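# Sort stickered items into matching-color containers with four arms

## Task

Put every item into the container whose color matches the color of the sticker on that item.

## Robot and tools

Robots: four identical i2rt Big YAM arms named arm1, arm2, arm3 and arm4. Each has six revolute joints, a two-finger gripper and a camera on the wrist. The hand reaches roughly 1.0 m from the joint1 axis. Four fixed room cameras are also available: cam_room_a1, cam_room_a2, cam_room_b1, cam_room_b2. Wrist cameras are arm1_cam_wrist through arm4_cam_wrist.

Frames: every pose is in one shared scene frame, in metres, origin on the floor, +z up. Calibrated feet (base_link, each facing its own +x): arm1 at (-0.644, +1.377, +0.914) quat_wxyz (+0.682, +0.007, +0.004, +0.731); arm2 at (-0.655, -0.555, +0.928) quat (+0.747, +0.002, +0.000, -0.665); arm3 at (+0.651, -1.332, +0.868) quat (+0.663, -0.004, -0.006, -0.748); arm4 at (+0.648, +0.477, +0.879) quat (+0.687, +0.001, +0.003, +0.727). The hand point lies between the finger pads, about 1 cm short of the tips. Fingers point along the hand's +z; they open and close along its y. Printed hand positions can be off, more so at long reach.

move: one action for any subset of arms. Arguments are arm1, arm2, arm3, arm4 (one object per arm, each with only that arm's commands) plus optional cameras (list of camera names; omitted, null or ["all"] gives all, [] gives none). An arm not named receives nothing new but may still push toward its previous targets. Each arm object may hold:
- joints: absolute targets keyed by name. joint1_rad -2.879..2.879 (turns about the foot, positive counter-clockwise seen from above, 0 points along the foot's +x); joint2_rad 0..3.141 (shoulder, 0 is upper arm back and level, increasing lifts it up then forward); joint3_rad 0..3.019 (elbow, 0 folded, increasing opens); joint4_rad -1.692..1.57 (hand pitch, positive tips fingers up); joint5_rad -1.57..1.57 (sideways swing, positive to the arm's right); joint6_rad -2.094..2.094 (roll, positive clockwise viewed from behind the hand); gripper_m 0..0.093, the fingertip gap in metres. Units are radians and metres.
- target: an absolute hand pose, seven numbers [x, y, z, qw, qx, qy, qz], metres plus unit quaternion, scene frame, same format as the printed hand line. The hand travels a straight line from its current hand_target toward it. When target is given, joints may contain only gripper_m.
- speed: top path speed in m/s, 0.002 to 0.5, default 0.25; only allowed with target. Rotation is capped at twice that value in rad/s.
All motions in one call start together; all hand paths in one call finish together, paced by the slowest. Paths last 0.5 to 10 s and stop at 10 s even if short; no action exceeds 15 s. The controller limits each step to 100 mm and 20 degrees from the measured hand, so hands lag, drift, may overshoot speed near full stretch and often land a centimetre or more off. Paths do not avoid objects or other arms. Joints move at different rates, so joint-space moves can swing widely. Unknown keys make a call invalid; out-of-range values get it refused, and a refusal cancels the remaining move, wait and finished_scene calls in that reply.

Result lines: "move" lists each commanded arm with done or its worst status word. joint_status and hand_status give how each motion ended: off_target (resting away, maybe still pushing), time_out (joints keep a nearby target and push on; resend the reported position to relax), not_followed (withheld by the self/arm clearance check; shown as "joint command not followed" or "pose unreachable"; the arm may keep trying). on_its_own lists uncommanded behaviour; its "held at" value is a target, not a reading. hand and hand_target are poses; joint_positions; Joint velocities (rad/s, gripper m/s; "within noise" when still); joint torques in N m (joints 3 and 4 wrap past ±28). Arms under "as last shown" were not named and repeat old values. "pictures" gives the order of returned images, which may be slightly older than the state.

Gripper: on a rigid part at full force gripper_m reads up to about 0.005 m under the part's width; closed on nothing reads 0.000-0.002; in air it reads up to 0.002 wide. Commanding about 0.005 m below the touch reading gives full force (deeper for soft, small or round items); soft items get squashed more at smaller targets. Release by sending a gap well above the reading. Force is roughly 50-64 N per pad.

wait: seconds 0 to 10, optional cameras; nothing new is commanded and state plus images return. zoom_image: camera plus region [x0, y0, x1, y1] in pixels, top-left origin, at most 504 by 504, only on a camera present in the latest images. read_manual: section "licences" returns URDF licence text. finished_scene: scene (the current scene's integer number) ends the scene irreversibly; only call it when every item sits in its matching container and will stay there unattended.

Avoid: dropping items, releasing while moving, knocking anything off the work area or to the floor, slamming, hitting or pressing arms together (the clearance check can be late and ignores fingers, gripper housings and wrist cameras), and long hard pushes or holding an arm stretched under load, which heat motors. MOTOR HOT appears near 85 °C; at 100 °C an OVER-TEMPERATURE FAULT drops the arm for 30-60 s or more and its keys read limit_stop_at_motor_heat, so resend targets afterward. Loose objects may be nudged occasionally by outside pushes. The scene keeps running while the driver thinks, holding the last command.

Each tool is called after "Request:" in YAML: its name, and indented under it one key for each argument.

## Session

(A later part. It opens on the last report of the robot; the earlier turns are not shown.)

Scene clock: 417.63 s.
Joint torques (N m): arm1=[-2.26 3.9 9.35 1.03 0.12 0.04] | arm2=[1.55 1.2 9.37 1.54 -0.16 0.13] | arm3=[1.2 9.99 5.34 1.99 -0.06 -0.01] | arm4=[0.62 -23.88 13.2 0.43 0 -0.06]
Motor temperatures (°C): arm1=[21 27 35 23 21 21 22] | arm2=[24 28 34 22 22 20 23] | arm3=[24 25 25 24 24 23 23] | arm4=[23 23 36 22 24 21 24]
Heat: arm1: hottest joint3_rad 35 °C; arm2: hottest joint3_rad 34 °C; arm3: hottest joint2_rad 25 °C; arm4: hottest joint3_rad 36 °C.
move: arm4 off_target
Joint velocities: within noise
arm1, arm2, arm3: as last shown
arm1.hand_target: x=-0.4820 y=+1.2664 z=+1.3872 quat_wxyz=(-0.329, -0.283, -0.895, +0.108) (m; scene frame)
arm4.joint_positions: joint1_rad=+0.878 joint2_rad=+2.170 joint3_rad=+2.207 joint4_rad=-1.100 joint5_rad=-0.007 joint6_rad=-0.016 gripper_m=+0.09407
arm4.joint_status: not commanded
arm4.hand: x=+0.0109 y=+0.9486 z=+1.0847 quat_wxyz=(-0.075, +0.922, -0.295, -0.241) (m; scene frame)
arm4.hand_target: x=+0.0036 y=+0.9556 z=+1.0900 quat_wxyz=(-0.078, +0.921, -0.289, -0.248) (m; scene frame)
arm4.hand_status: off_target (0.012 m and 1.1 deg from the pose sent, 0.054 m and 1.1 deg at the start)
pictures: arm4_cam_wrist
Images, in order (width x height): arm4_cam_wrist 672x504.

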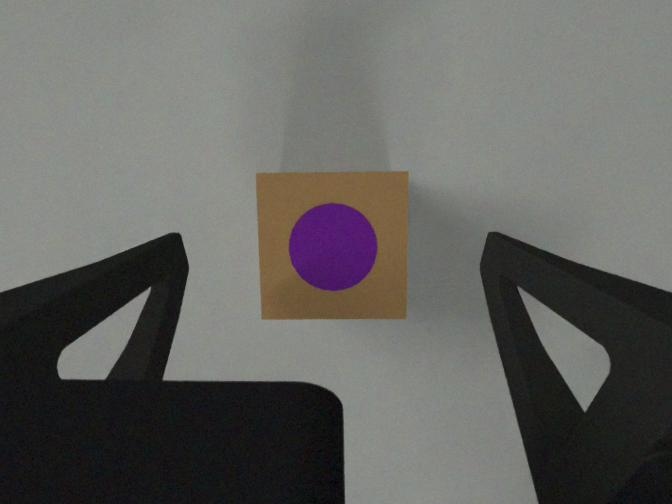

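Request:
move:
  arm4: {"target": [0.001, 0.9555, 1.015, -0.0774, 0.9217, -0.2888, -0.247], "speed": 0.2}
  cameras: ["arm4_cam_wrist"]

Scene clock: 420.77 s.
Joint torques (N m): arm1=[-3.02 4.13 9.39 1.16 0.06 0.01] | arm2=[1.61 1.14 9.37 1.54 -0.16 0.13] | arm3=[1.32 10.17 5.37 2 -0.05 -0.01] | arm4=[0.85 -24.64 9.46 1.47 -0.01 -0.08]
Motor temperatures (°C): arm1=[21 27 35 23 21 21 22] | arm2=[24 28 34 22 22 20 23] | arm3=[24 25 25 24 24 23 23] | arm4=[23 23 37 22 24 21 24]
Heat: arm1: hottest joint3_rad 35 °C; arm2: hottest joint3_rad 34 °C; arm3: hottest joint2_rad 25 °C; arm4: hottest joint3_rad 37 °C.
move: arm4 off_target
Joint velocities: within noise
arm1, arm2, arm3: as last shown
arm4.joint_positions: joint1_rad=+0.878 joint2_rad=+2.185 joint3_rad=+2.085 joint4_rad=-0.944 joint5_rad=-0.007 joint6_rad=-0.016 gripper_m=+0.09407
arm4.joint_status: not commanded
arm4.hand: x=+0.0054 y=+0.9524 z=+1.0310 quat_wxyz=(-0.078, +0.919, -0.294, -0.250) (m; scene frame)
arm4.hand_target: x=+0.0015 y=+0.9551 z=+1.0150 quat_wxyz=(-0.077, +0.922, -0.289, -0.247) (m; scene frame)
arm4.hand_status: off_target (0.017 m and 0.8 deg from the pose sent, 0.071 m and 1.1 deg at the start)
pictures: arm4_cam_wrist
Images, in order (width x height): arm4_cam_wrist 672x504.

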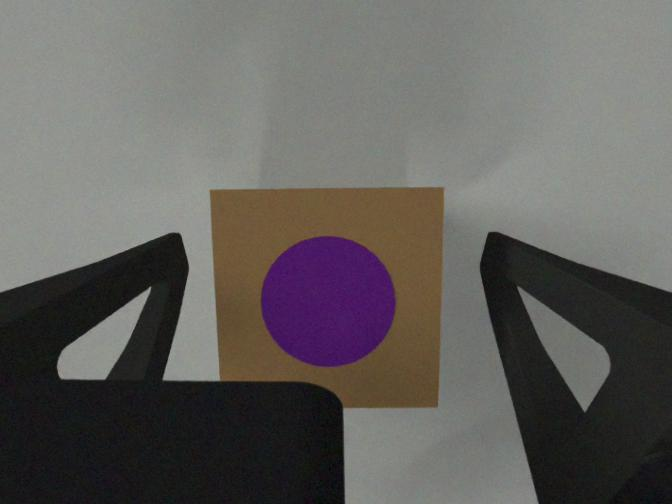

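Request:
move:
  arm4: {"target": [0.009, 0.949, 0.99, -0.0774, 0.9217, -0.2888, -0.247], "speed": 0.15}
  cameras: ["arm4_cam_wrist"]

Scene clock: 426.87 s.
Joint torques (N m): arm1=[-2.61 3.31 9.24 1.03 0.13 0.02] | arm2=[1.38 1.14 9.37 1.59 -0.16 0.13] | arm3=[1.2 10.11 5.38 1.96 -0.06 0] | arm4=[0.91 -25.23 7.69 1.35 -0.04 -0.05]
Motor temperatures (°C): arm1=[21 27 35 23 21 21 22] | arm2=[24 28 33 22 22 20 23] | arm3=[24 25 25 24 24 23 23] | arm4=[23 23 36 22 24 21 24]
Heat: arm1: hottest joint3_rad 35 °C; arm2: hottest joint3_rad 33 °C; arm3: hottest joint2_rad 25 °C; arm4: hottest joint3_rad 36 °C.
move: arm4 off_target
Joint velocities: within noise
arm1, arm2, arm3: as last shown
arm1.hand: x=-0.4788 y=+1.2665 z=+1.3869 quat_wxyz=(-0.332, -0.279, -0.895, +0.106) (m; scene frame)
arm1.hand_target: x=-0.4820 y=+1.2663 z=+1.3873 quat_wxyz=(-0.329, -0.283, -0.895, +0.108) (m; scene frame)
arm4.joint_positions: joint1_rad=+0.880 joint2_rad=+2.175 joint3_rad=+2.011 joint4_rad=-0.861 joint5_rad=-0.007 joint6_rad=-0.020 gripper_m=+0.09404
arm4.joint_status: not commanded
arm4.hand: x=+0.0062 y=+0.9499 z=+1.0112 quat_wxyz=(-0.081, +0.918, -0.291, -0.258) (m; scene frame)
arm4.hand_target: x=+0.0093 y=+0.9488 z=+0.9902 quat_wxyz=(-0.077, +0.922, -0.289, -0.247) (m; scene frame)
arm4.hand_status: off_target (0.021 m and 1.4 deg from the pose sent, 0.041 m and 0.8 deg at the start)
pictures: arm4_cam_wrist
Images, in order (width x height): arm4_cam_wrist 672x504.

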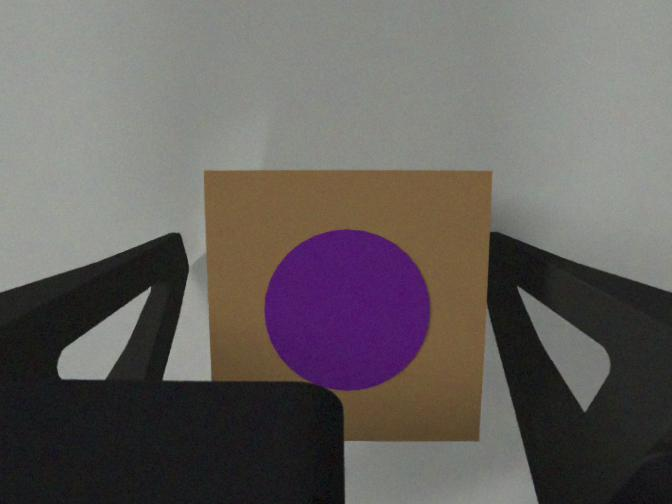

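Request:
move:
  arm4: {"joints": {"gripper_m": 0.048}}
  cameras: ["arm4_cam_wrist"]

Scene clock: 430.60 s.
Joint torques (N m): arm1=[-2.84 3.49 9.16 1.2 0.09 0.02] | arm2=[1.55 1.08 9.4 1.58 -0.16 0.14] | arm3=[1.14 9.99 5.31 1.95 -0.05 -0.01] | arm4=[1.49 -25.47 7.77 1.2 -0.06 0.02]
Motor temperatures (°C): arm1=[21 27 35 23 21 21 22] | arm2=[24 28 33 22 22 20 23] | arm3=[24 25 25 24 24 23 23] | arm4=[23 23 35 22 24 21 24]
Heat: arm1: hottest joint3_rad 35 °C; arm2: hottest joint3_rad 33 °C; arm3: hottest joint2_rad 25 °C; arm4: hottest joint3_rad 35 °C.
move: arm4 off_target
Joint velocities: within noise
arm1, arm2: as last shown
arm3.joint_positions: joint1_rad=+0.075 joint2_rad=+0.276 joint3_rad=+1.523 joint4_rad=-1.599 joint5_rad=-0.185 joint6_rad=-0.597 gripper_m=+0.09396
arm3.joint_status: not commanded
arm3.hand: x=+0.6803 y=-1.3506 z=+1.4452 quat_wxyz=(-0.326, -0.350, -0.735, +0.481) (m; scene frame)
arm3.hand_target: x=+0.6804 y=-1.3484 z=+1.4507 quat_wxyz=(-0.328, -0.347, -0.731, +0.487) (m; scene frame)
arm3.hand_status: not commanded
arm4.joint_positions: joint1_rad=+0.872 joint2_rad=+2.175 joint3_rad=+2.009 joint4_rad=-0.857 joint5_rad=-0.006 joint6_rad=-0.021 gripper_m=+0.05312
arm4.joint_status: gripper_m off_target (ended at +0.05315, target +0.04800)
arm4.hand: x=+0.0094 y=+0.9553 z=+1.0110 quat_wxyz=(-0.083, +0.916, -0.294, -0.259) (m; scene frame)
arm4.hand_target: x=+0.0093 y=+0.9488 z=+0.9902 quat_wxyz=(-0.077, +0.922, -0.289, -0.247) (m; scene frame)
arm4.hand_status: not commanded
pictures: arm4_cam_wrist
Images, in order (width x height): arm4_cam_wrist 672x504.

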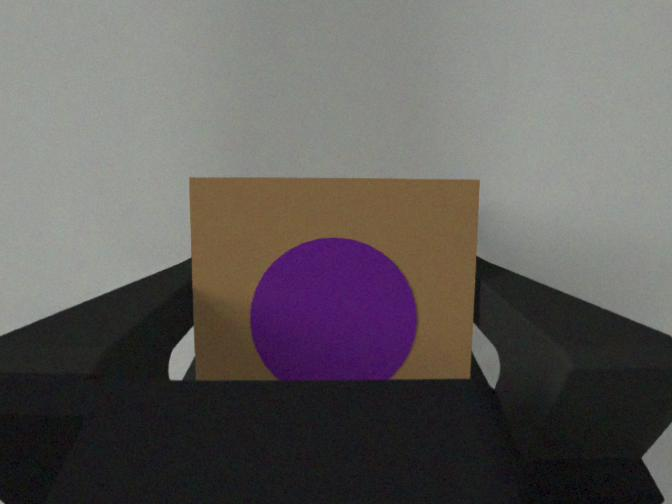

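Request:
move:
  arm4: {"target": [0.005, 0.955, 1.10, -0.0774, 0.9217, -0.2888, -0.247], "speed": 0.2}
  cameras: []

Request:
move:
  arm4: {"target": [0.336, 0.694, 1.15, -0.0774, 0.9217, -0.2888, -0.247], "speed": 0.25}
  cameras: ["arm4_cam_wrist"]

Request:
move:
  arm4: {"joints": {"joint1_rad": -1.108, "joint2_rad": 0.8, "joint3_rad": 1.1, "joint4_rad": -1.35, "joint5_rad": 0, "joint6_rad": 0}}
  cameras: ["arm4_cam_wrist", "cam_room_a2"]

Scene clock: 437.87 s.
Joint torques (N m): arm1=[-2.26 3.78 9.18 1.11 0.07 0.05] | arm2=[1.61 1.2 9.39 1.55 -0.16 0.14] | arm3=[1.2 9.99 5.38 1.92 -0.04 0] | arm4=[1.08 -25.05 12.64 0.5 -0.06 -0.02]
Motor temperatures (°C): arm1=[21 27 34 23 21 21 22] | arm2=[24 28 33 22 22 20 23] | arm3=[24 25 25 24 24 23 23] | arm4=[23 24 35 22 24 21 25]
Heat: arm1: hottest joint3_rad 34 °C; arm2: hottest joint3_rad 33 °C; arm3: hottest joint2_rad 25 °C; arm4: hottest joint3_rad 35 °C.
move: arm4 off_target
Joint velocities: within noise
arm1, arm2, arm3: as last shown
arm4.joint_positions: joint1_rad=+0.872 joint2_rad=+2.175 joint3_rad=+2.231 joint4_rad=-1.126 joint5_rad=-0.007 joint6_rad=-0.023 gripper_m=+0.05312
arm4.joint_status: not commanded
arm4.hand: x=+0.0140 y=+0.9521 z=+1.0900 quat_wxyz=(-0.075, +0.922, -0.295, -0.237) (m; scene frame)
arm4.hand_target: x=+0.0056 y=+0.9546 z=+1.1000 quat_wxyz=(-0.078, +0.922, -0.289, -0.248) (m; scene frame)
arm4.hand_status: off_target (0.014 m and 1.3 deg from the pose sent, 0.089 m and 1.7 deg at the start)
pictures: none
No camera images: "cameras" was empty.

Scene clock: 440.13 s.
Joint torques (N m): arm1=[-2.14 4.01 9.31 1.18 0.11 -0.02] | arm2=[1.55 1.14 9.4 1.54 -0.16 0.13] | arm3=[1.49 10.05 5.39 1.94 -0.06 -0.01] | arm4=[1.85 -6.36 9.21 0.49 0.25 0.2]
Motor temperatures (°C): arm1=[21 26 34 23 21 21 22] | arm2=[24 27 32 22 22 20 23] | arm3=[24 25 25 24 24 23 23] | arm4=[23 24 35 22 24 21 25]
Heat: arm1: hottest joint3_rad 34 °C; arm2: hottest joint3_rad 32 °C; arm3: hottest joint2_rad 25 °C; arm4: hottest joint3_rad 35 °C.
move: arm4 done
Joint velocities: within noise
arm1.joint_positions: joint1_rad=-2.246 joint2_rad=+0.601 joint3_rad=+1.346 joint4_rad=-1.590 joint5_rad=-0.002 joint6_rad=+0.001 gripper_m=+0.09196
arm1.joint_status: not commanded
arm1.hand: x=-0.4788 y=+1.2665 z=+1.3869 quat_wxyz=(-0.332, -0.279, -0.895, +0.106) (m; scene frame)
arm1.hand_target: x=-0.4820 y=+1.2663 z=+1.3873 quat_wxyz=(-0.329, -0.283, -0.895, +0.108) (m; scene frame)
arm1.hand_status: not commanded
arm2.joint_positions: joint1_rad=+2.124 joint2_rad=+0.600 joint3_rad=+1.352 joint4_rad=-1.586 joint5_rad=+0.003 joint6_rad=-0.007 gripper_m=+0.09292
arm2.joint_status: not commanded
arm2.hand: x=-0.5051 y=-0.4386 z=+1.4080 quat_wxyz=(-0.342, +0.309, -0.880, -0.117) (m; scene frame)
arm2.hand_target: x=-0.5084 y=-0.4381 z=+1.4049 quat_wxyz=(-0.334, +0.312, -0.882, -0.119) (m; scene frame)
arm2.hand_status: not commanded
arm3: as last shown
arm4.joint_positions: joint1_rad=+0.908 joint2_rad=+0.997 joint3_rad=+0.995 joint4_rad=-1.032 joint5_rad=+0.006 joint6_rad=-0.009 gripper_m=+0.05312
arm4.joint_status: not commanded
arm4.hand: x=+0.3369 y=+0.6968 z=+1.1533 quat_wxyz=(-0.081, +0.921, -0.285, -0.254) (m; scene frame)
arm4.hand_target: x=+0.3361 y=+0.6940 z=+1.1500 quat_wxyz=(-0.077, +0.922, -0.289, -0.247) (m; scene frame)
arm4.hand_status: done (0.004 m and 1.0 deg from the pose sent, 0.417 m and 1.3 deg at the start)
pictures: arm4_cam_wrist
Images, in order (width x height): arm4_cam_wrist 672x504.

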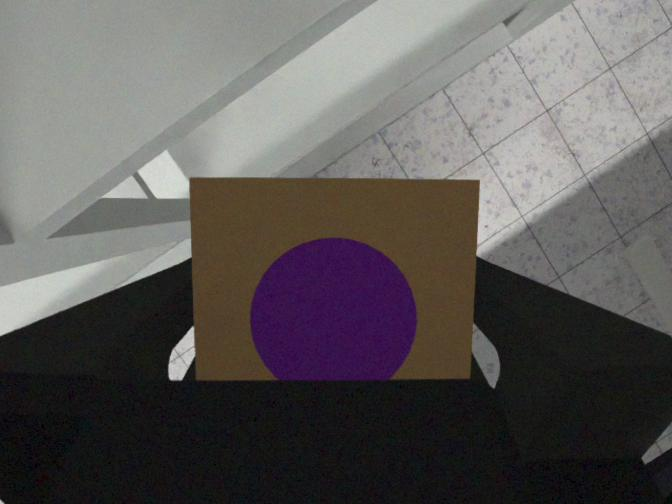

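Scene clock: 442.13 s.
Joint torques (N m): arm1=[-2.43 3.84 9.26 1.05 0.09 0] | arm2=[1.67 1.14 9.36 1.54 -0.16 0.13] | arm3=[1.26 10.11 5.35 1.96 -0.05 -0.01] | arm4=[0.5 -3.08 11.56 0.51 0.03 0.15]
Motor temperatures (°C): arm1=[21 26 34 23 21 21 22] | arm2=[24 27 32 22 22 20 23] | arm3=[24 25 25 24 24 23 23] | arm4=[23 24 35 22 24 21 25]
Heat: arm1: hottest joint3_rad 34 °C; arm2: hottest joint3_rad 32 °C; arm3: hottest joint2_rad 25 °C; arm4: hottest joint3_rad 35 °C.
move: arm4 done
Joint velocities: within noise
arm1, arm2, arm3: as last shown
arm4.joint_positions: joint1_rad=-1.105 joint2_rad=+0.799 joint3_rad=+1.063 joint4_rad=-1.340 joint5_rad=+0.001 joint6_rad=-0.009 gripper_m=+0.05310
arm4.joint_status: all done
arm4.hand: x=+0.9026 y=+0.6236 z=+1.2100 quat_wxyz=(-0.234, +0.255, -0.936, -0.061) (m; scene frame)
arm4.hand_target: x=+0.9048 y=+0.6240 z=+1.2265 quat_wxyz=(-0.246, +0.248, -0.935, -0.065) (m; scene frame)
arm4.hand_status: not commanded
pictures: arm4_cam_wrist, cam_room_a2
Images, in order (width x height): arm4_cam_wrist 672x504, cam_room_a2 672x504.

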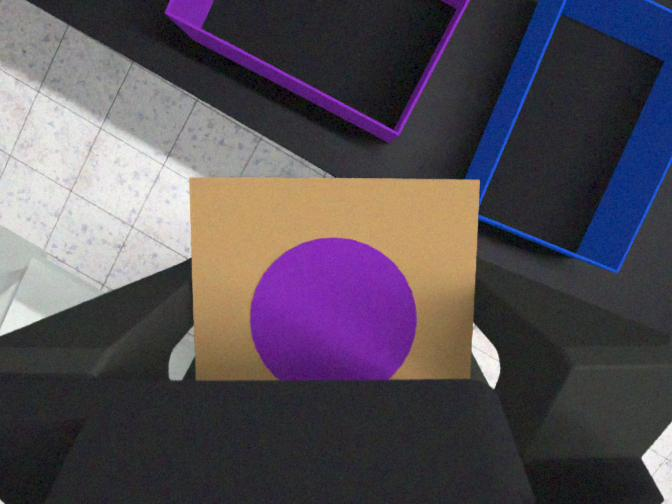

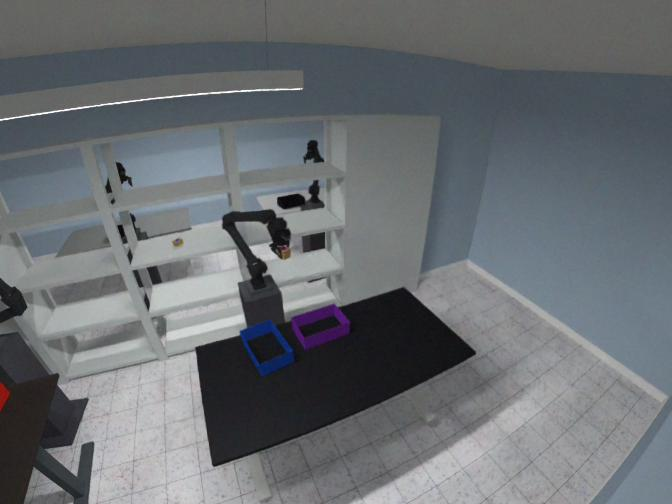

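Request:
move:
  arm4: {"target": [1.107, 0.745, 0.93, -0.2498, 0.2524, -0.9323, -0.0676], "speed": 0.25}
  cameras: ["arm4_cam_wrist", "cam_room_a2"]

Scene clock: 462.97 s.
Joint torques (N m): arm1=[-2.73 4.31 9.35 1.22 0.09 0.02] | arm2=[1.49 1.26 9.36 1.58 -0.16 0.14] | arm3=[1.26 10.05 5.37 1.96 -0.05 0] | arm4=[0.97 -14.56 10.15 1.33 0.03 0.11]
Motor temperatures (°C): arm1=[21 26 34 23 21 21 22] | arm2=[24 27 32 22 22 20 23] | arm3=[24 25 25 24 24 23 23] | arm4=[23 24 35 22 24 21 26]
Heat: arm1: hottest joint3_rad 34 °C; arm2: hottest joint3_rad 32 °C; arm3: hottest joint2_rad 25 °C; arm4: hottest joint3_rad 35 °C.
move: arm4 off_target
Joint velocities: within noise
arm1, arm2, arm3: as last shown
arm4.joint_positions: joint1_rad=-1.105 joint2_rad=+1.617 joint3_rad=+0.898 joint4_rad=-0.383 joint5_rad=+0.001 joint6_rad=-0.009 gripper_m=+0.05310
arm4.joint_status: not commanded
arm4.hand: x=+1.0864 y=+0.7292 z=+0.9107 quat_wxyz=(-0.222, +0.256, -0.939, -0.058) (m; scene frame)
arm4.hand_target: x=+1.1058 y=+0.7444 z=+0.9309 quat_wxyz=(-0.250, +0.253, -0.932, -0.068) (m; scene frame)
arm4.hand_status: off_target (0.032 m and 3.5 deg from the pose sent, 0.367 m and 2.0 deg at the start)
pictures: arm4_cam_wrist, cam_room_a2
Images, in order (width x height): arm4_cam_wrist 672x504, cam_room_a2 672x504.

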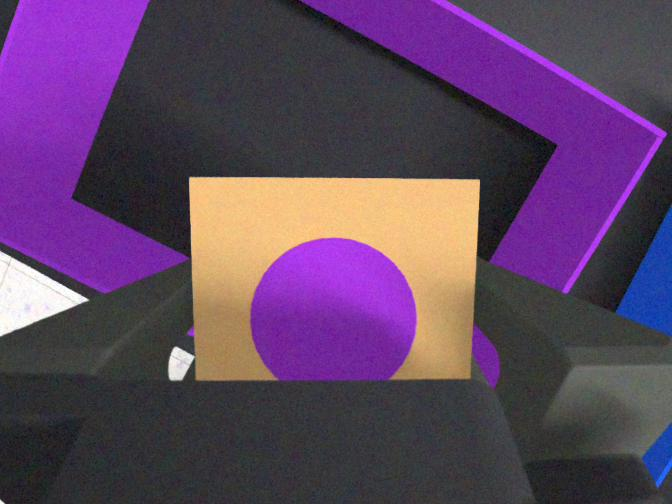

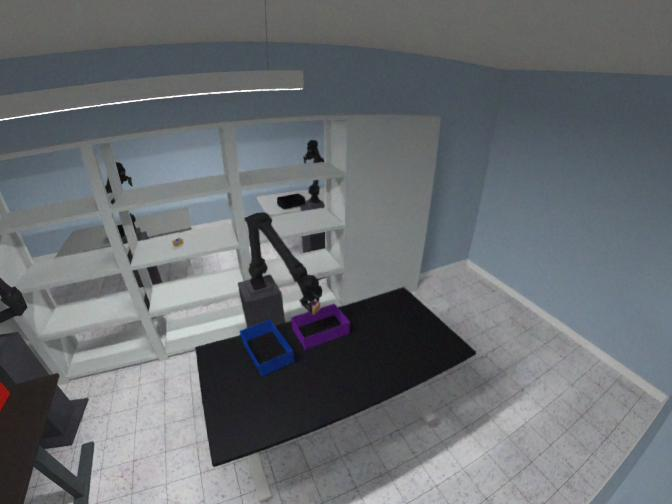

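Request:
move:
  arm4: {"target": [1.128, 0.775, 0.85, -0.2498, 0.2524, -0.9323, -0.0676], "speed": 0.2}
  cameras: ["arm4_cam_wrist"]

Scene clock: 468.93 s.
Joint torques (N m): arm1=[-2.9 3.55 9.4 1.14 0.13 0.07] | arm2=[1.49 1.32 9.36 1.54 -0.16 0.13] | arm3=[1.2 9.99 5.41 1.95 -0.06 -0.01] | arm4=[1.08 -16.44 8.68 1.28 0.21 0.17]
Motor temperatures (°C): arm1=[21 26 34 23 21 21 22] | arm2=[24 27 32 22 22 20 23] | arm3=[24 25 25 24 24 23 23] | arm4=[23 24 36 22 24 21 26]
Heat: arm1: hottest joint3_rad 34 °C; arm2: hottest joint3_rad 32 °C; arm3: hottest joint2_rad 25 °C; arm4: hottest joint3_rad 36 °C.
move: arm4 off_target
Joint velocities: within noise
arm1, arm2, arm3: as last shown
arm4.joint_positions: joint1_rad=-1.072 joint2_rad=+1.843 joint3_rad=+0.948 joint4_rad=-0.199 joint5_rad=+0.012 joint6_rad=+0.013 gripper_m=+0.05310
arm4.joint_status: not commanded
arm4.hand: x=+1.1087 y=+0.7600 z=+0.8364 quat_wxyz=(-0.225, +0.259, -0.937, -0.060) (m; scene frame)
arm4.hand_target: x=+1.1271 y=+0.7745 z=+0.8508 quat_wxyz=(-0.250, +0.252, -0.932, -0.068) (m; scene frame)
arm4.hand_status: off_target (0.028 m and 3.1 deg from the pose sent, 0.087 m and 3.5 deg at the start)
pictures: arm4_cam_wrist
Images, in order (width x height): arm4_cam_wrist 672x504.

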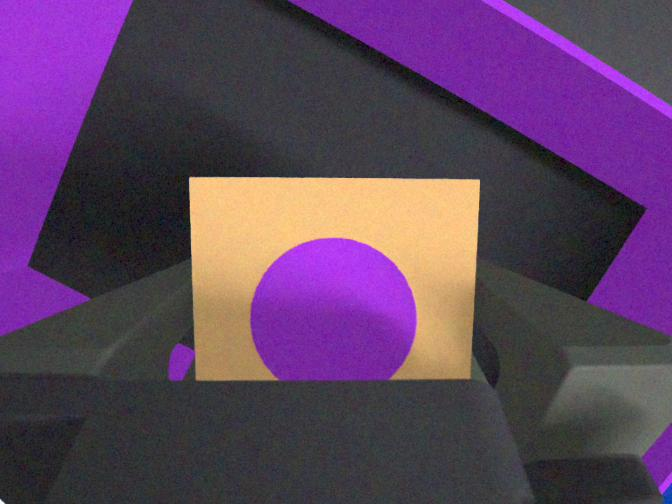

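Request:
move:
  arm4: {"target": [1.128, 0.775, 0.775, -0.2498, 0.2524, -0.9323, -0.0676], "speed": 0.15}
  cameras: []

Request:
move:
  arm4: {"target": [1.128, 0.775, 0.745, -0.2498, 0.2524, -0.9323, -0.0676], "speed": 0.08}
  cameras: ["arm4_cam_wrist"]

Scene clock: 475.80 s.
Joint torques (N m): arm1=[-2.84 3.84 9.31 1.05 0.13 0.03] | arm2=[1.49 1.26 9.37 1.57 -0.16 0.14] | arm3=[1.26 9.99 5.38 1.95 -0.05 -0.01] | arm4=[1.14 -17.26 6.89 1.32 0.21 0.17]
Motor temperatures (°C): arm1=[21 26 34 23 21 21 22] | arm2=[24 26 32 22 22 20 23] | arm3=[24 25 25 24 24 23 23] | arm4=[23 24 36 22 24 21 26]
Heat: arm1: hottest joint3_rad 34 °C; arm2: hottest joint3_rad 32 °C; arm3: hottest joint2_rad 25 °C; arm4: hottest joint3_rad 36 °C.
move: arm4 off_target
Joint velocities: within noise
arm1, arm2, arm3: as last shown
arm4.joint_positions: joint1_rad=-1.072 joint2_rad=+2.014 joint3_rad=+0.949 joint4_rad=-0.017 joint5_rad=+0.012 joint6_rad=+0.014 gripper_m=+0.05310
arm4.joint_status: not commanded
arm4.hand: x=+1.1126 y=+0.7624 z=+0.7681 quat_wxyz=(-0.231, +0.258, -0.936, -0.061) (m; scene frame)
arm4.hand_target: x=+1.1274 y=+0.7747 z=+0.7756 quat_wxyz=(-0.250, +0.252, -0.932, -0.068) (m; scene frame)
arm4.hand_status: off_target (0.021 m and 2.4 deg from the pose sent, 0.066 m and 3.1 deg at the start)
pictures: none
No camera images: "cameras" was empty.

Scene clock: 476.83 s.
Joint torques (N m): arm1=[-2.37 4.19 9.46 1.07 0.08 -0.02] | arm2=[1.55 1.08 9.37 1.55 -0.17 0.13] | arm3=[1.38 9.99 5.37 1.92 -0.05 0] | arm4=[1.2 -17.2 6.42 1.46 0.21 0.18]
Motor temperatures (°C): arm1=[21 26 34 23 21 21 22] | arm2=[24 26 32 22 22 20 23] | arm3=[24 25 25 24 24 23 23] | arm4=[23 24 35 22 24 21 26]
Heat: arm1: hottest joint3_rad 34 °C; arm2: hottest joint3_rad 32 °C; arm3: hottest joint2_rad 25 °C; arm4: hottest joint3_rad 35 °C.
move: arm4 off_target
Joint velocities: within noise
arm1, arm2, arm3: as last shown
arm4.joint_positions: joint1_rad=-1.072 joint2_rad=+2.079 joint3_rad=+0.956 joint4_rad=+0.050 joint5_rad=+0.012 joint6_rad=+0.014 gripper_m=+0.05310
arm4.joint_status: not commanded
arm4.hand: x=+1.1145 y=+0.7635 z=+0.7438 quat_wxyz=(-0.235, +0.258, -0.935, -0.062) (m; scene frame)
arm4.hand_target: x=+1.1275 y=+0.7747 z=+0.7455 quat_wxyz=(-0.250, +0.252, -0.932, -0.068) (m; scene frame)
arm4.hand_status: off_target (0.018 m and 1.9 deg from the pose sent, 0.030 m and 2.4 deg at the start)
pictures: arm4_cam_wrist
Images, in order (width x height): arm4_cam_wrist 672x504.

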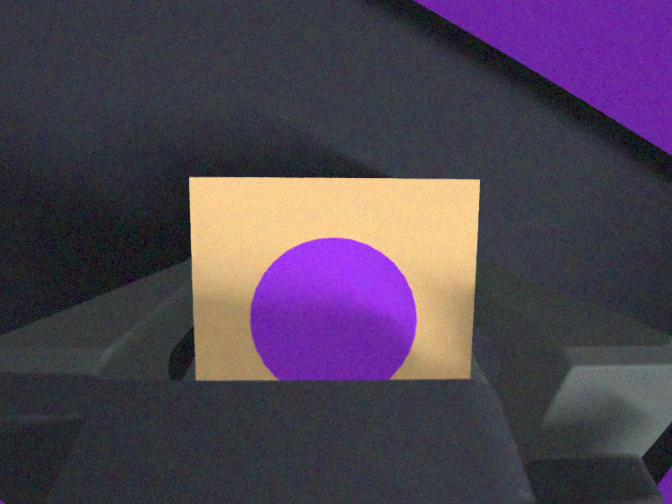

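Request:
move:
  arm4: {"target": [1.128, 0.775, 0.725, -0.2498, 0.2524, -0.9323, -0.0676], "speed": 0.08}
  cameras: []

Request:
move:
  arm4: {"target": [1.128, 0.775, 0.71, -0.2498, 0.2524, -0.9323, -0.0676], "speed": 0.08}
  cameras: ["arm4_cam_wrist"]

Scene clock: 481.00 s.
Joint torques (N m): arm1=[-2.55 4.13 9.42 1.18 0.09 0.02] | arm2=[1.61 1.14 9.36 1.59 -0.17 0.14] | arm3=[1.2 9.93 5.38 1.96 -0.05 -0.01] | arm4=[1.2 -14.8 6.04 1.18 0.15 0.17]
Motor temperatures (°C): arm1=[21 25 34 23 21 21 22] | arm2=[24 26 32 22 22 20 23] | arm3=[24 25 25 24 24 23 23] | arm4=[23 24 35 22 24 21 26]
Heat: arm1: hottest joint3_rad 34 °C; arm2: hottest joint3_rad 32 °C; arm3: hottest joint2_rad 25 °C; arm4: hottest joint3_rad 35 °C.
move: arm4 off_target
Joint velocities: within noise
arm1, arm2: as last shown
arm3.joint_positions: joint1_rad=+0.075 joint2_rad=+0.276 joint3_rad=+1.523 joint4_rad=-1.599 joint5_rad=-0.185 joint6_rad=-0.597 gripper_m=+0.09396
arm3.joint_status: not commanded
arm3.hand: x=+0.6803 y=-1.3506 z=+1.4452 quat_wxyz=(-0.326, -0.350, -0.735, +0.481) (m; scene frame)
arm3.hand_target: x=+0.6804 y=-1.3484 z=+1.4507 quat_wxyz=(-0.328, -0.347, -0.731, +0.487) (m; scene frame)
arm3.hand_status: not commanded
arm4.joint_positions: joint1_rad=-1.072 joint2_rad=+2.110 joint3_rad=+0.972 joint4_rad=+0.098 joint5_rad=+0.013 joint6_rad=+0.014 gripper_m=+0.05310
arm4.joint_status: not commanded
arm4.hand: x=+1.1240 y=+0.7692 z=+0.7377 quat_wxyz=(-0.251, +0.256, -0.931, -0.066) (m; scene frame)
arm4.hand_target: x=+1.1274 y=+0.7745 z=+0.7253 quat_wxyz=(-0.250, +0.252, -0.932, -0.068) (m; scene frame)
arm4.hand_status: off_target (0.014 m and 0.5 deg from the pose sent, 0.026 m and 1.9 deg at the start)
pictures: none
No camera images: "cameras" was empty.

Scene clock: 481.97 s.
Joint torques (N m): arm1=[-2.08 4.07 9.35 1.09 0.1 -0.03] | arm2=[1.44 1.14 9.35 1.58 -0.17 0.14] | arm3=[1.26 10.11 5.37 1.96 -0.04 0] | arm4=[1.14 -13.45 5.59 1.09 0.11 0.2]
Motor temperatures (°C): arm1=[21 25 34 23 21 21 22] | arm2=[24 26 32 22 22 20 23] | arm3=[24 25 25 24 24 23 23] | arm4=[23 24 35 22 24 21 26]
Heat: arm1: hottest joint3_rad 34 °C; arm2: hottest joint3_rad 32 °C; arm3: hottest joint2_rad 25 °C; arm4: hottest joint3_rad 35 °C.
move: arm4 off_target
Joint velocities: within noise
arm1, arm2, arm3: as last shown
arm4.joint_positions: joint1_rad=-1.072 joint2_rad=+2.125 joint3_rad=+0.984 joint4_rad=+0.131 joint5_rad=+0.016 joint6_rad=+0.014 gripper_m=+0.05310
arm4.joint_status: not commanded
arm4.hand: x=+1.1323 y=+0.7738 z=+0.7371 quat_wxyz=(-0.265, +0.255, -0.927, -0.069) (m; scene frame)
arm4.hand_target: x=+1.1267 y=+0.7740 z=+0.7112 quat_wxyz=(-0.250, +0.252, -0.932, -0.067) (m; scene frame)
arm4.hand_status: off_target (0.027 m and 1.9 deg from the pose sent, 0.029 m and 0.5 deg at the start)
pictures: arm4_cam_wrist
Images, in order (width x height): arm4_cam_wrist 672x504.

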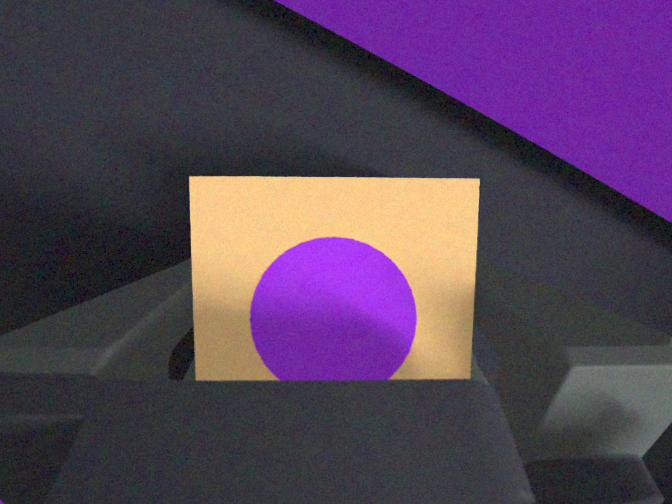

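Request:
move:
  arm4: {"target": [1.125, 0.769, 0.735, -0.2498, 0.2524, -0.9323, -0.0676], "speed": 0.1}
  cameras: []

Request:
move:
  arm4: {"joints": {"gripper_m": 0.088}}
  cameras: ["arm4_cam_wrist"]

Request:
move:
  arm4: {"target": [1.10, 0.755, 0.92, -0.2498, 0.2524, -0.9323, -0.0676], "speed": 0.2}
  cameras: ["arm4_cam_wrist"]

Scene clock: 487.90 s.
Joint torques (N m): arm1=[-1.96 3.49 9.4 1.1 0.11 0.02] | arm2=[1.38 1.14 9.37 1.57 -0.17 0.13] | arm3=[1.2 10.05 5.37 1.95 -0.04 -0.01] | arm4=[0.73 -19.37 3.69 0.16 -0.06 0.12]
Motor temperatures (°C): arm1=[21 25 34 23 21 21 22] | arm2=[24 26 32 22 22 20 23] | arm3=[24 25 25 24 24 23 23] | arm4=[23 24 34 22 24 21 26]
Heat: arm1: hottest joint3_rad 34 °C; arm2: hottest joint3_rad 32 °C; arm3: hottest joint2_rad 25 °C; arm4: hottest joint3_rad 34 °C.
move: arm4 done
Joint velocities: within noise
arm1.joint_positions: joint1_rad=-2.246 joint2_rad=+0.601 joint3_rad=+1.346 joint4_rad=-1.590 joint5_rad=-0.002 joint6_rad=+0.001 gripper_m=+0.09196
arm1.joint_status: not commanded
arm1.hand: x=-0.4788 y=+1.2665 z=+1.3869 quat_wxyz=(-0.332, -0.279, -0.895, +0.106) (m; scene frame)
arm1.hand_target: x=-0.4820 y=+1.2663 z=+1.3873 quat_wxyz=(-0.329, -0.283, -0.895, +0.108) (m; scene frame)
arm1.hand_status: not commanded
arm2.joint_positions: joint1_rad=+2.124 joint2_rad=+0.600 joint3_rad=+1.352 joint4_rad=-1.586 joint5_rad=+0.003 joint6_rad=-0.007 gripper_m=+0.09292
arm2.joint_status: not commanded
arm2.hand: x=-0.5051 y=-0.4386 z=+1.4080 quat_wxyz=(-0.342, +0.309, -0.880, -0.117) (m; scene frame)
arm2.hand_target: x=-0.5084 y=-0.4381 z=+1.4049 quat_wxyz=(-0.334, +0.312, -0.882, -0.119) (m; scene frame)
arm2.hand_status: not commanded
arm3: as last shown
arm4.joint_positions: joint1_rad=-1.072 joint2_rad=+2.121 joint3_rad=+0.984 joint4_rad=+0.118 joint5_rad=+0.016 joint6_rad=+0.014 gripper_m=+0.05310
arm4.joint_status: not commanded
arm4.hand: x=+1.1308 y=+0.7728 z=+0.7373 quat_wxyz=(-0.261, +0.255, -0.929, -0.068) (m; scene frame)
arm4.hand_target: x=+1.1250 y=+0.7689 z=+0.7350 quat_wxyz=(-0.250, +0.252, -0.932, -0.068) (m; scene frame)
arm4.hand_status: done (0.007 m and 1.4 deg from the pose sent, 0.009 m and 1.9 deg at the start)
pictures: none
No camera images: "cameras" was empty.

Scene clock: 488.43 s.
Joint torques (N m): arm1=[-2.2 3.55 9.21 1.06 0.11 0] | arm2=[1.49 1.14 9.37 1.58 -0.17 0.13] | arm3=[1.26 10.17 5.38 1.95 -0.05 -0.01] | arm4=[0.62 -19.08 3.73 0.24 0.02 0.12]
Motor temperatures (°C): arm1=[21 25 34 23 21 21 22] | arm2=[24 26 32 22 22 20 23] | arm3=[24 25 25 24 24 23 23] | arm4=[23 24 34 22 24 21 26]
Heat: arm1: hottest joint3_rad 34 °C; arm2: hottest joint3_rad 32 °C; arm3: hottest joint2_rad 25 °C; arm4: hottest joint3_rad 34 °C.
move: arm4 done
Joint velocities: within noise
arm1, arm2, arm3: as last shown
arm4.joint_positions: joint1_rad=-1.072 joint2_rad=+2.121 joint3_rad=+0.984 joint4_rad=+0.116 joint5_rad=+0.014 joint6_rad=+0.014 gripper_m=+0.08791
arm4.joint_status: all done
arm4.hand: x=+1.1304 y=+0.7730 z=+0.7375 quat_wxyz=(-0.260, +0.256, -0.929, -0.069) (m; scene frame)
arm4.hand_target: x=+1.1250 y=+0.7689 z=+0.7349 quat_wxyz=(-0.250, +0.252, -0.932, -0.068) (m; scene frame)
arm4.hand_status: not commanded
pictures: arm4_cam_wrist
Images, in order (width x height): arm4_cam_wrist 672x504.

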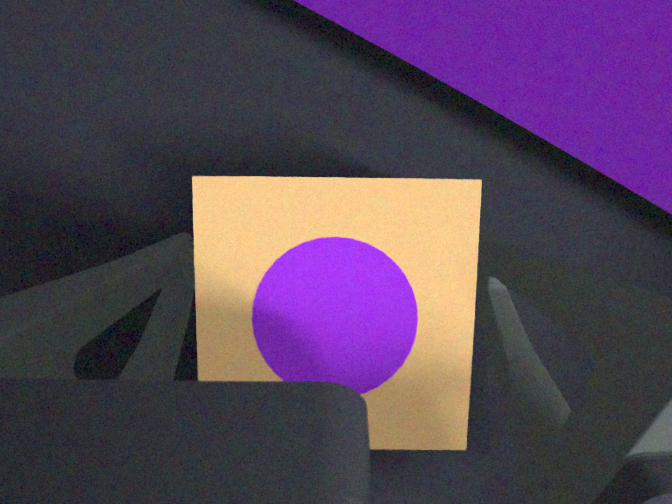

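Scene clock: 490.00 s.
Joint torques (N m): arm1=[-2.26 3.55 9.18 0.99 0.1 0.02] | arm2=[1.38 1.2 9.4 1.57 -0.17 0.13] | arm3=[1.2 10.11 5.38 1.96 -0.05 -0.01] | arm4=[0.85 -15.27 7.51 0.42 0.05 0.15]
Motor temperatures (°C): arm1=[21 25 34 23 21 21 22] | arm2=[24 26 32 22 22 20 23] | arm3=[24 25 25 24 24 23 23] | arm4=[23 24 34 22 24 21 26]
Heat: arm1: hottest joint3_rad 34 °C; arm2: hottest joint3_rad 32 °C; arm3: hottest joint2_rad 25 °C; arm4: hottest joint3_rad 34 °C.
move: arm4 done
Joint velocities: within noise
arm1, arm2, arm3: as last shown
arm4.joint_positions: joint1_rad=-1.072 joint2_rad=+1.636 joint3_rad=+0.928 joint4_rad=-0.325 joint5_rad=+0.014 joint6_rad=+0.014 gripper_m=+0.08792
arm4.joint_status: not commanded
arm4.hand: x=+1.1003 y=+0.7544 z=+0.9204 quat_wxyz=(-0.254, +0.256, -0.930, -0.067) (m; scene frame)
arm4.hand_target: x=+1.1000 y=+0.7549 z=+0.9200 quat_wxyz=(-0.250, +0.252, -0.932, -0.068) (m; scene frame)
arm4.hand_status: done (0.001 m and 0.7 deg from the pose sent, 0.186 m and 1.3 deg at the start)
pictures: arm4_cam_wrist
Images, in order (width x height): arm4_cam_wrist 672x504.

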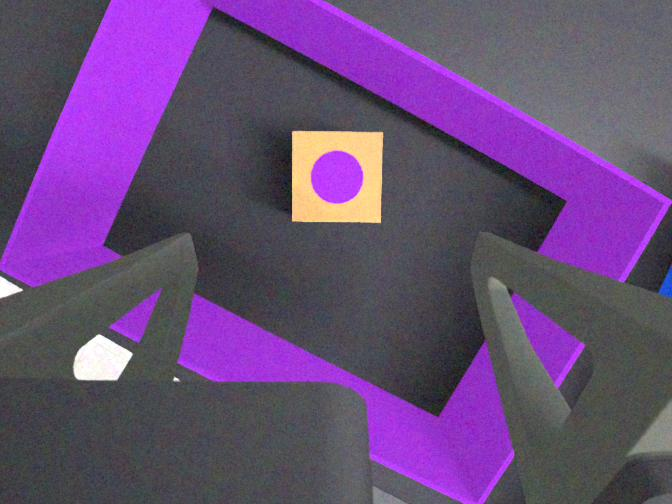

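Request:
move:
  arm4: {"joints": {"joint2_rad": 0.7, "joint3_rad": 1.2, "joint4_rad": -1.5, "joint5_rad": 0, "joint6_rad": 0}}
  cameras: []

Request:
move:
  arm4: {"joints": {"joint1_rad": 2.19, "gripper_m": 0.093, "joint2_rad": 0.8, "joint3_rad": 1.0, "joint4_rad": -1.3}}
  cameras: []

Request:
move:
  arm4: {"target": [0.352, 0.239, 1.14, 0.0857, 0.9113, 0.32, -0.2442], "speed": 0.25}
  cameras: []

Request:
move:
  arm4: {"target": [-0.003, -0.045, 1.12, 0.0857, 0.9113, 0.32, -0.2442], "speed": 0.3}
  cameras: ["arm4_cam_wrist", "cam_room_a2"]

Scene clock: 498.13 s.
Joint torques (N m): arm1=[-2.73 4.13 9.16 1.2 0.11 0.06] | arm2=[1.49 1.26 9.36 1.55 -0.17 0.13] | arm3=[1.32 9.99 5.34 1.98 -0.06 -0.01] | arm4=[0.73 -0.67 9.07 0.5 -0.03 -0.08]
Motor temperatures (°C): arm1=[21 25 34 23 21 21 22] | arm2=[24 26 32 22 22 20 23] | arm3=[24 25 25 24 24 23 23] | arm4=[23 24 34 22 24 21 26]
Heat: arm1: hottest joint3_rad 34 °C; arm2: hottest joint3_rad 32 °C; arm3: hottest joint2_rad 25 °C; arm4: hottest joint3_rad 34 °C.
move: arm4 done
Joint velocities: within noise
arm1, arm2, arm3: as last shown
arm4.joint_positions: joint1_rad=-1.072 joint2_rad=+0.698 joint3_rad=+1.191 joint4_rad=-1.489 joint5_rad=+0.004 joint6_rad=+0.011 gripper_m=+0.08792
arm4.joint_status: all done
arm4.hand: x=+0.8590 y=+0.6071 z=+1.2779 quat_wxyz=(-0.270, +0.257, -0.925, -0.077) (m; scene frame)
arm4.hand_target: x=+0.8573 y=+0.6070 z=+1.2804 quat_wxyz=(-0.268, +0.263, -0.924, -0.076) (m; scene frame)
arm4.hand_status: not commanded
pictures: none
No camera images: "cameras" was empty.

Scene clock: 500.77 s.
Joint torques (N m): arm1=[-2.37 3.9 9.24 0.98 0.11 0.02] | arm2=[1.49 1.14 9.36 1.55 -0.16 0.14] | arm3=[1.38 10.11 5.31 1.94 -0.05 0.01] | arm4=[0.91 -4.48 9.96 1.06 0.08 -0.07]
Motor temperatures (°C): arm1=[21 25 34 23 21 21 22] | arm2=[24 26 32 22 22 20 23] | arm3=[24 25 25 24 24 23 23] | arm4=[23 24 34 22 24 21 25]
Heat: arm1: hottest joint3_rad 34 °C; arm2: hottest joint3_rad 32 °C; arm3: hottest joint2_rad 25 °C; arm4: hottest joint3_rad 34 °C.
move: arm4 done
Joint velocities: within noise
arm1, arm2, arm3: as last shown
arm4.joint_positions: joint1_rad=+2.187 joint2_rad=+0.812 joint3_rad=+0.986 joint4_rad=-1.311 joint5_rad=+0.000 joint6_rad=+0.011 gripper_m=+0.09293
arm4.joint_status: all done
arm4.hand: x=+0.4221 y=+0.2978 z=+1.1760 quat_wxyz=(+0.073, +0.923, +0.317, -0.205) (m; scene frame)
arm4.hand_target: x=+0.4207 y=+0.2958 z=+1.1870 quat_wxyz=(+0.078, +0.917, +0.322, -0.223) (m; scene frame)
arm4.hand_status: not commanded
pictures: none
No camera images: "cameras" was empty.

Scene clock: 501.80 s.
Joint torques (N m): arm1=[-2.37 3.96 9.25 0.98 0.1 0.05] | arm2=[1.49 1.14 9.37 1.55 -0.16 0.14] | arm3=[1.26 9.99 5.34 1.98 -0.06 -0.01] | arm4=[1.08 -7 9.26 1.29 0.17 -0.04]
Motor temperatures (°C): arm1=[21 25 34 23 21 21 22] | arm2=[24 26 32 22 22 20 23] | arm3=[24 25 25 24 24 23 23] | arm4=[23 24 34 22 24 21 25]
Heat: arm1: hottest joint3_rad 34 °C; arm2: hottest joint3_rad 32 °C; arm3: hottest joint2_rad 25 °C; arm4: hottest joint3_rad 34 °C.
move: arm4 done
Joint velocities: within noise
arm1, arm2, arm3: as last shown
arm4.joint_positions: joint1_rad=+2.187 joint2_rad=+1.015 joint3_rad=+0.970 joint4_rad=-1.030 joint5_rad=+0.000 joint6_rad=+0.011 gripper_m=+0.09293
arm4.joint_status: not commanded
arm4.hand: x=+0.3530 y=+0.2427 z=+1.1357 quat_wxyz=(+0.083, +0.916, +0.315, -0.234) (m; scene frame)
arm4.hand_target: x=+0.3520 y=+0.2391 z=+1.1401 quat_wxyz=(+0.086, +0.911, +0.320, -0.244) (m; scene frame)
arm4.hand_status: done (0.006 m and 1.5 deg from the pose sent, 0.098 m and 4.9 deg at the start)
pictures: none
No camera images: "cameras" was empty.

Scene clock: 504.43 s.
Joint torques (N m): arm1=[-2.73 3.78 9.22 1.01 0.1 -0.02] | arm2=[1.55 1.38 9.36 1.58 -0.16 0.14] | arm3=[1.32 10.05 5.37 1.98 -0.05 -0.01] | arm4=[0.79 -24.88 12.49 0.39 0.08 -0.02]
Motor temperatures (°C): arm1=[21 25 34 23 21 21 22] | arm2=[24 26 32 22 22 20 23] | arm3=[24 25 25 24 24 23 23] | arm4=[23 24 34 22 24 21 25]
Heat: arm1: hottest joint3_rad 34 °C; arm2: hottest joint3_rad 32 °C; arm3: hottest joint2_rad 25 °C; arm4: hottest joint3_rad 34 °C.
move: arm4 off_target
Joint velocities: within noise
arm1, arm2: as last shown
arm3.joint_positions: joint1_rad=+0.075 joint2_rad=+0.276 joint3_rad=+1.523 joint4_rad=-1.599 joint5_rad=-0.185 joint6_rad=-0.597 gripper_m=+0.09396
arm3.joint_status: not commanded
arm3.hand: x=+0.6803 y=-1.3506 z=+1.4452 quat_wxyz=(-0.326, -0.350, -0.735, +0.481) (m; scene frame)
arm3.hand_target: x=+0.6804 y=-1.3484 z=+1.4507 quat_wxyz=(-0.328, -0.347, -0.731, +0.487) (m; scene frame)
arm3.hand_status: not commanded
arm4.joint_positions: joint1_rad=+2.187 joint2_rad=+2.369 joint3_rad=+2.665 joint4_rad=-1.346 joint5_rad=+0.000 joint6_rad=+0.011 gripper_m=+0.09293
arm4.joint_status: not commanded
arm4.hand: x=+0.0012 y=-0.0376 z=+1.1286 quat_wxyz=(+0.087, +0.913, +0.314, -0.245) (m; scene frame)
arm4.hand_target: x=-0.0024 y=-0.0444 z=+1.1198 quat_wxyz=(+0.086, +0.911, +0.320, -0.246) (m; scene frame)
arm4.hand_status: off_target (0.012 m and 0.8 deg from the pose sent, 0.458 m and 1.5 deg at the start)
pictures: arm4_cam_wrist, cam_room_a2
Images, in order (width x height): arm4_cam_wrist 672x504, cam_room_a2 672x504.

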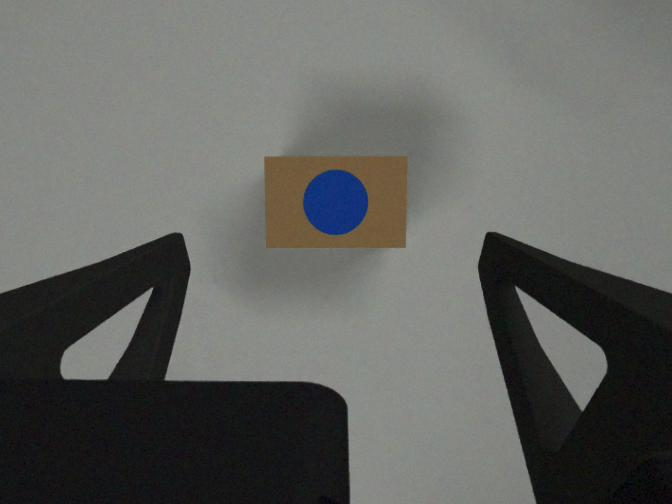

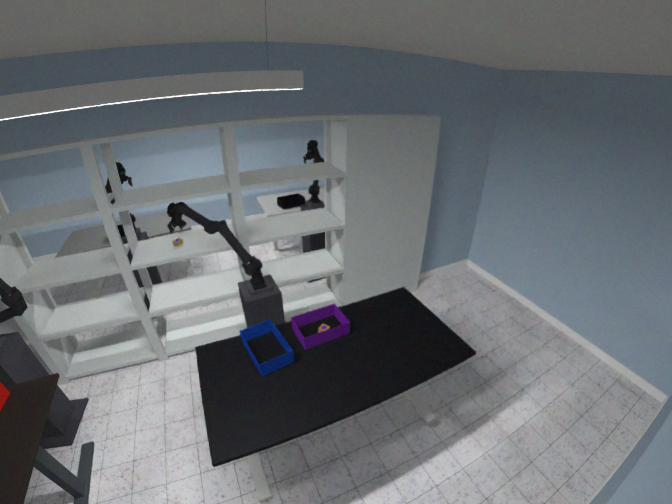

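Request:
move:
  arm4: {"target": [-0.014, -0.053, 1.045, 0.0857, 0.9113, 0.32, -0.2442], "speed": 0.2}
  cameras: ["arm4_cam_wrist"]

Scene clock: 509.43 s.
Joint torques (N m): arm1=[-3.14 3.96 9.28 1.16 0.12 0.04] | arm2=[1.55 1.14 9.36 1.57 -0.17 0.13] | arm3=[1.49 9.93 5.34 1.95 -0.05 -0.01] | arm4=[1.08 -26.29 9.51 1.37 0.1 -0.06]
Motor temperatures (°C): arm1=[21 25 34 23 21 21 22] | arm2=[24 26 32 22 22 20 23] | arm3=[24 25 25 24 24 23 23] | arm4=[23 25 35 22 24 21 25]
Heat: arm1: hottest joint3_rad 34 °C; arm2: hottest joint3_rad 32 °C; arm3: hottest joint2_rad 25 °C; arm4: hottest joint3_rad 35 °C.
move: arm4 off_target
Joint velocities: within noise
arm1, arm2, arm3: as last shown
arm4.joint_positions: joint1_rad=+2.187 joint2_rad=+2.373 joint3_rad=+2.493 joint4_rad=-1.168 joint5_rad=+0.000 joint6_rad=+0.011 gripper_m=+0.09293
arm4.joint_status: not commanded
arm4.hand: x=-0.0109 y=-0.0472 z=+1.0612 quat_wxyz=(+0.087, +0.913, +0.314, -0.246) (m; scene frame)
arm4.hand_target: x=-0.0136 y=-0.0525 z=+1.0452 quat_wxyz=(+0.086, +0.911, +0.320, -0.244) (m; scene frame)
arm4.hand_status: off_target (0.018 m and 0.8 deg from the pose sent, 0.086 m and 0.8 deg at the start)
pictures: arm4_cam_wrist
Images, in order (width x height): arm4_cam_wrist 672x504.

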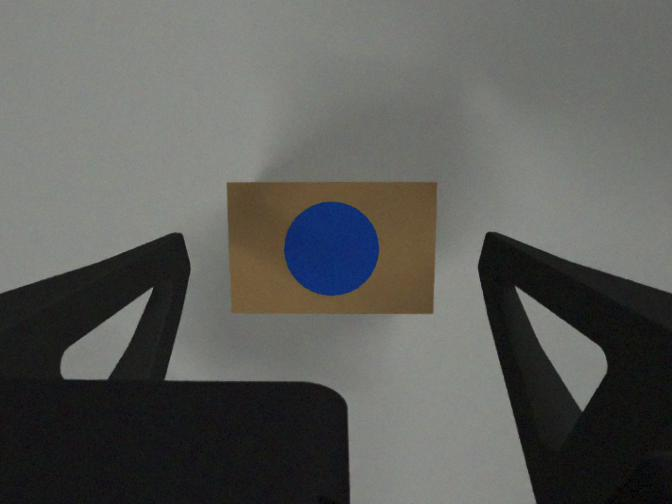

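Request:
move:
  arm4: {"target": [-0.01, -0.05, 0.993, 0.0857, 0.9113, 0.32, -0.2442], "speed": 0.15}
  cameras: ["arm4_cam_wrist"]

Scene clock: 513.13 s.
Joint torques (N m): arm1=[-3.02 3.9 9.32 1.13 0.07 0] | arm2=[1.32 1.26 9.42 1.57 -0.16 0.13] | arm3=[1.38 9.99 5.34 1.96 -0.05 -0.02] | arm4=[0.44 -27.52 8.03 1.37 0.03 -0.02]
Motor temperatures (°C): arm1=[21 25 34 23 21 21 22] | arm2=[24 26 31 22 22 20 23] | arm3=[24 25 25 24 24 23 23] | arm4=[23 25 35 22 24 21 25]
Heat: arm1: hottest joint3_rad 34 °C; arm2: hottest joint3_rad 31 °C; arm3: hottest joint2_rad 25 °C; arm4: hottest joint3_rad 35 °C.
move: arm4 off_target
Joint velocities: within noise
arm1.joint_positions: joint1_rad=-2.246 joint2_rad=+0.601 joint3_rad=+1.346 joint4_rad=-1.590 joint5_rad=-0.002 joint6_rad=+0.001 gripper_m=+0.09196
arm1.joint_status: not commanded
arm1.hand: x=-0.4788 y=+1.2665 z=+1.3869 quat_wxyz=(-0.332, -0.279, -0.895, +0.106) (m; scene frame)
arm1.hand_target: x=-0.4820 y=+1.2663 z=+1.3873 quat_wxyz=(-0.329, -0.283, -0.895, +0.108) (m; scene frame)
arm1.hand_status: not commanded
arm2.joint_positions: joint1_rad=+2.124 joint2_rad=+0.600 joint3_rad=+1.352 joint4_rad=-1.586 joint5_rad=+0.003 joint6_rad=-0.007 gripper_m=+0.09292
arm2.joint_status: not commanded
arm2.hand: x=-0.5051 y=-0.4386 z=+1.4080 quat_wxyz=(-0.342, +0.309, -0.880, -0.117) (m; scene frame)
arm2.hand_target: x=-0.5084 y=-0.4381 z=+1.4049 quat_wxyz=(-0.334, +0.312, -0.882, -0.119) (m; scene frame)
arm2.hand_status: not commanded
arm3: as last shown
arm4.joint_positions: joint1_rad=+2.194 joint2_rad=+2.355 joint3_rad=+2.325 joint4_rad=-1.005 joint5_rad=+0.001 joint6_rad=+0.007 gripper_m=+0.09293
arm4.joint_status: not commanded
arm4.hand: x=-0.0091 y=-0.0525 z=+1.0121 quat_wxyz=(+0.089, +0.910, +0.318, -0.252) (m; scene frame)
arm4.hand_target: x=-0.0097 y=-0.0498 z=+0.9930 quat_wxyz=(+0.086, +0.911, +0.320, -0.244) (m; scene frame)
arm4.hand_status: off_target (0.019 m and 1.1 deg from the pose sent, 0.068 m and 0.8 deg at the start)
pictures: arm4_cam_wrist
Images, in order (width x height): arm4_cam_wrist 672x504.

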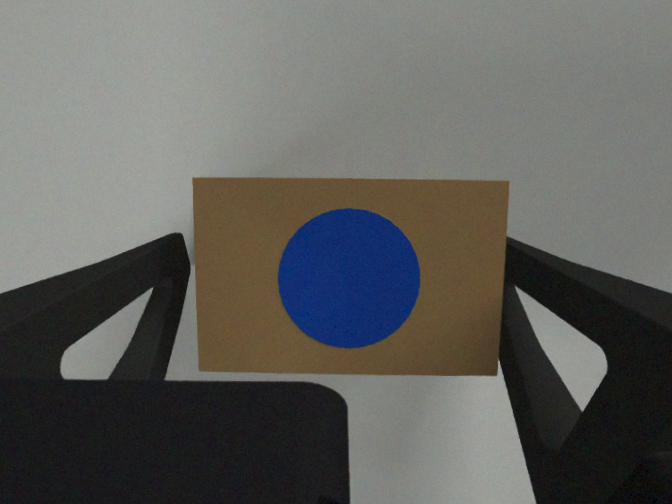

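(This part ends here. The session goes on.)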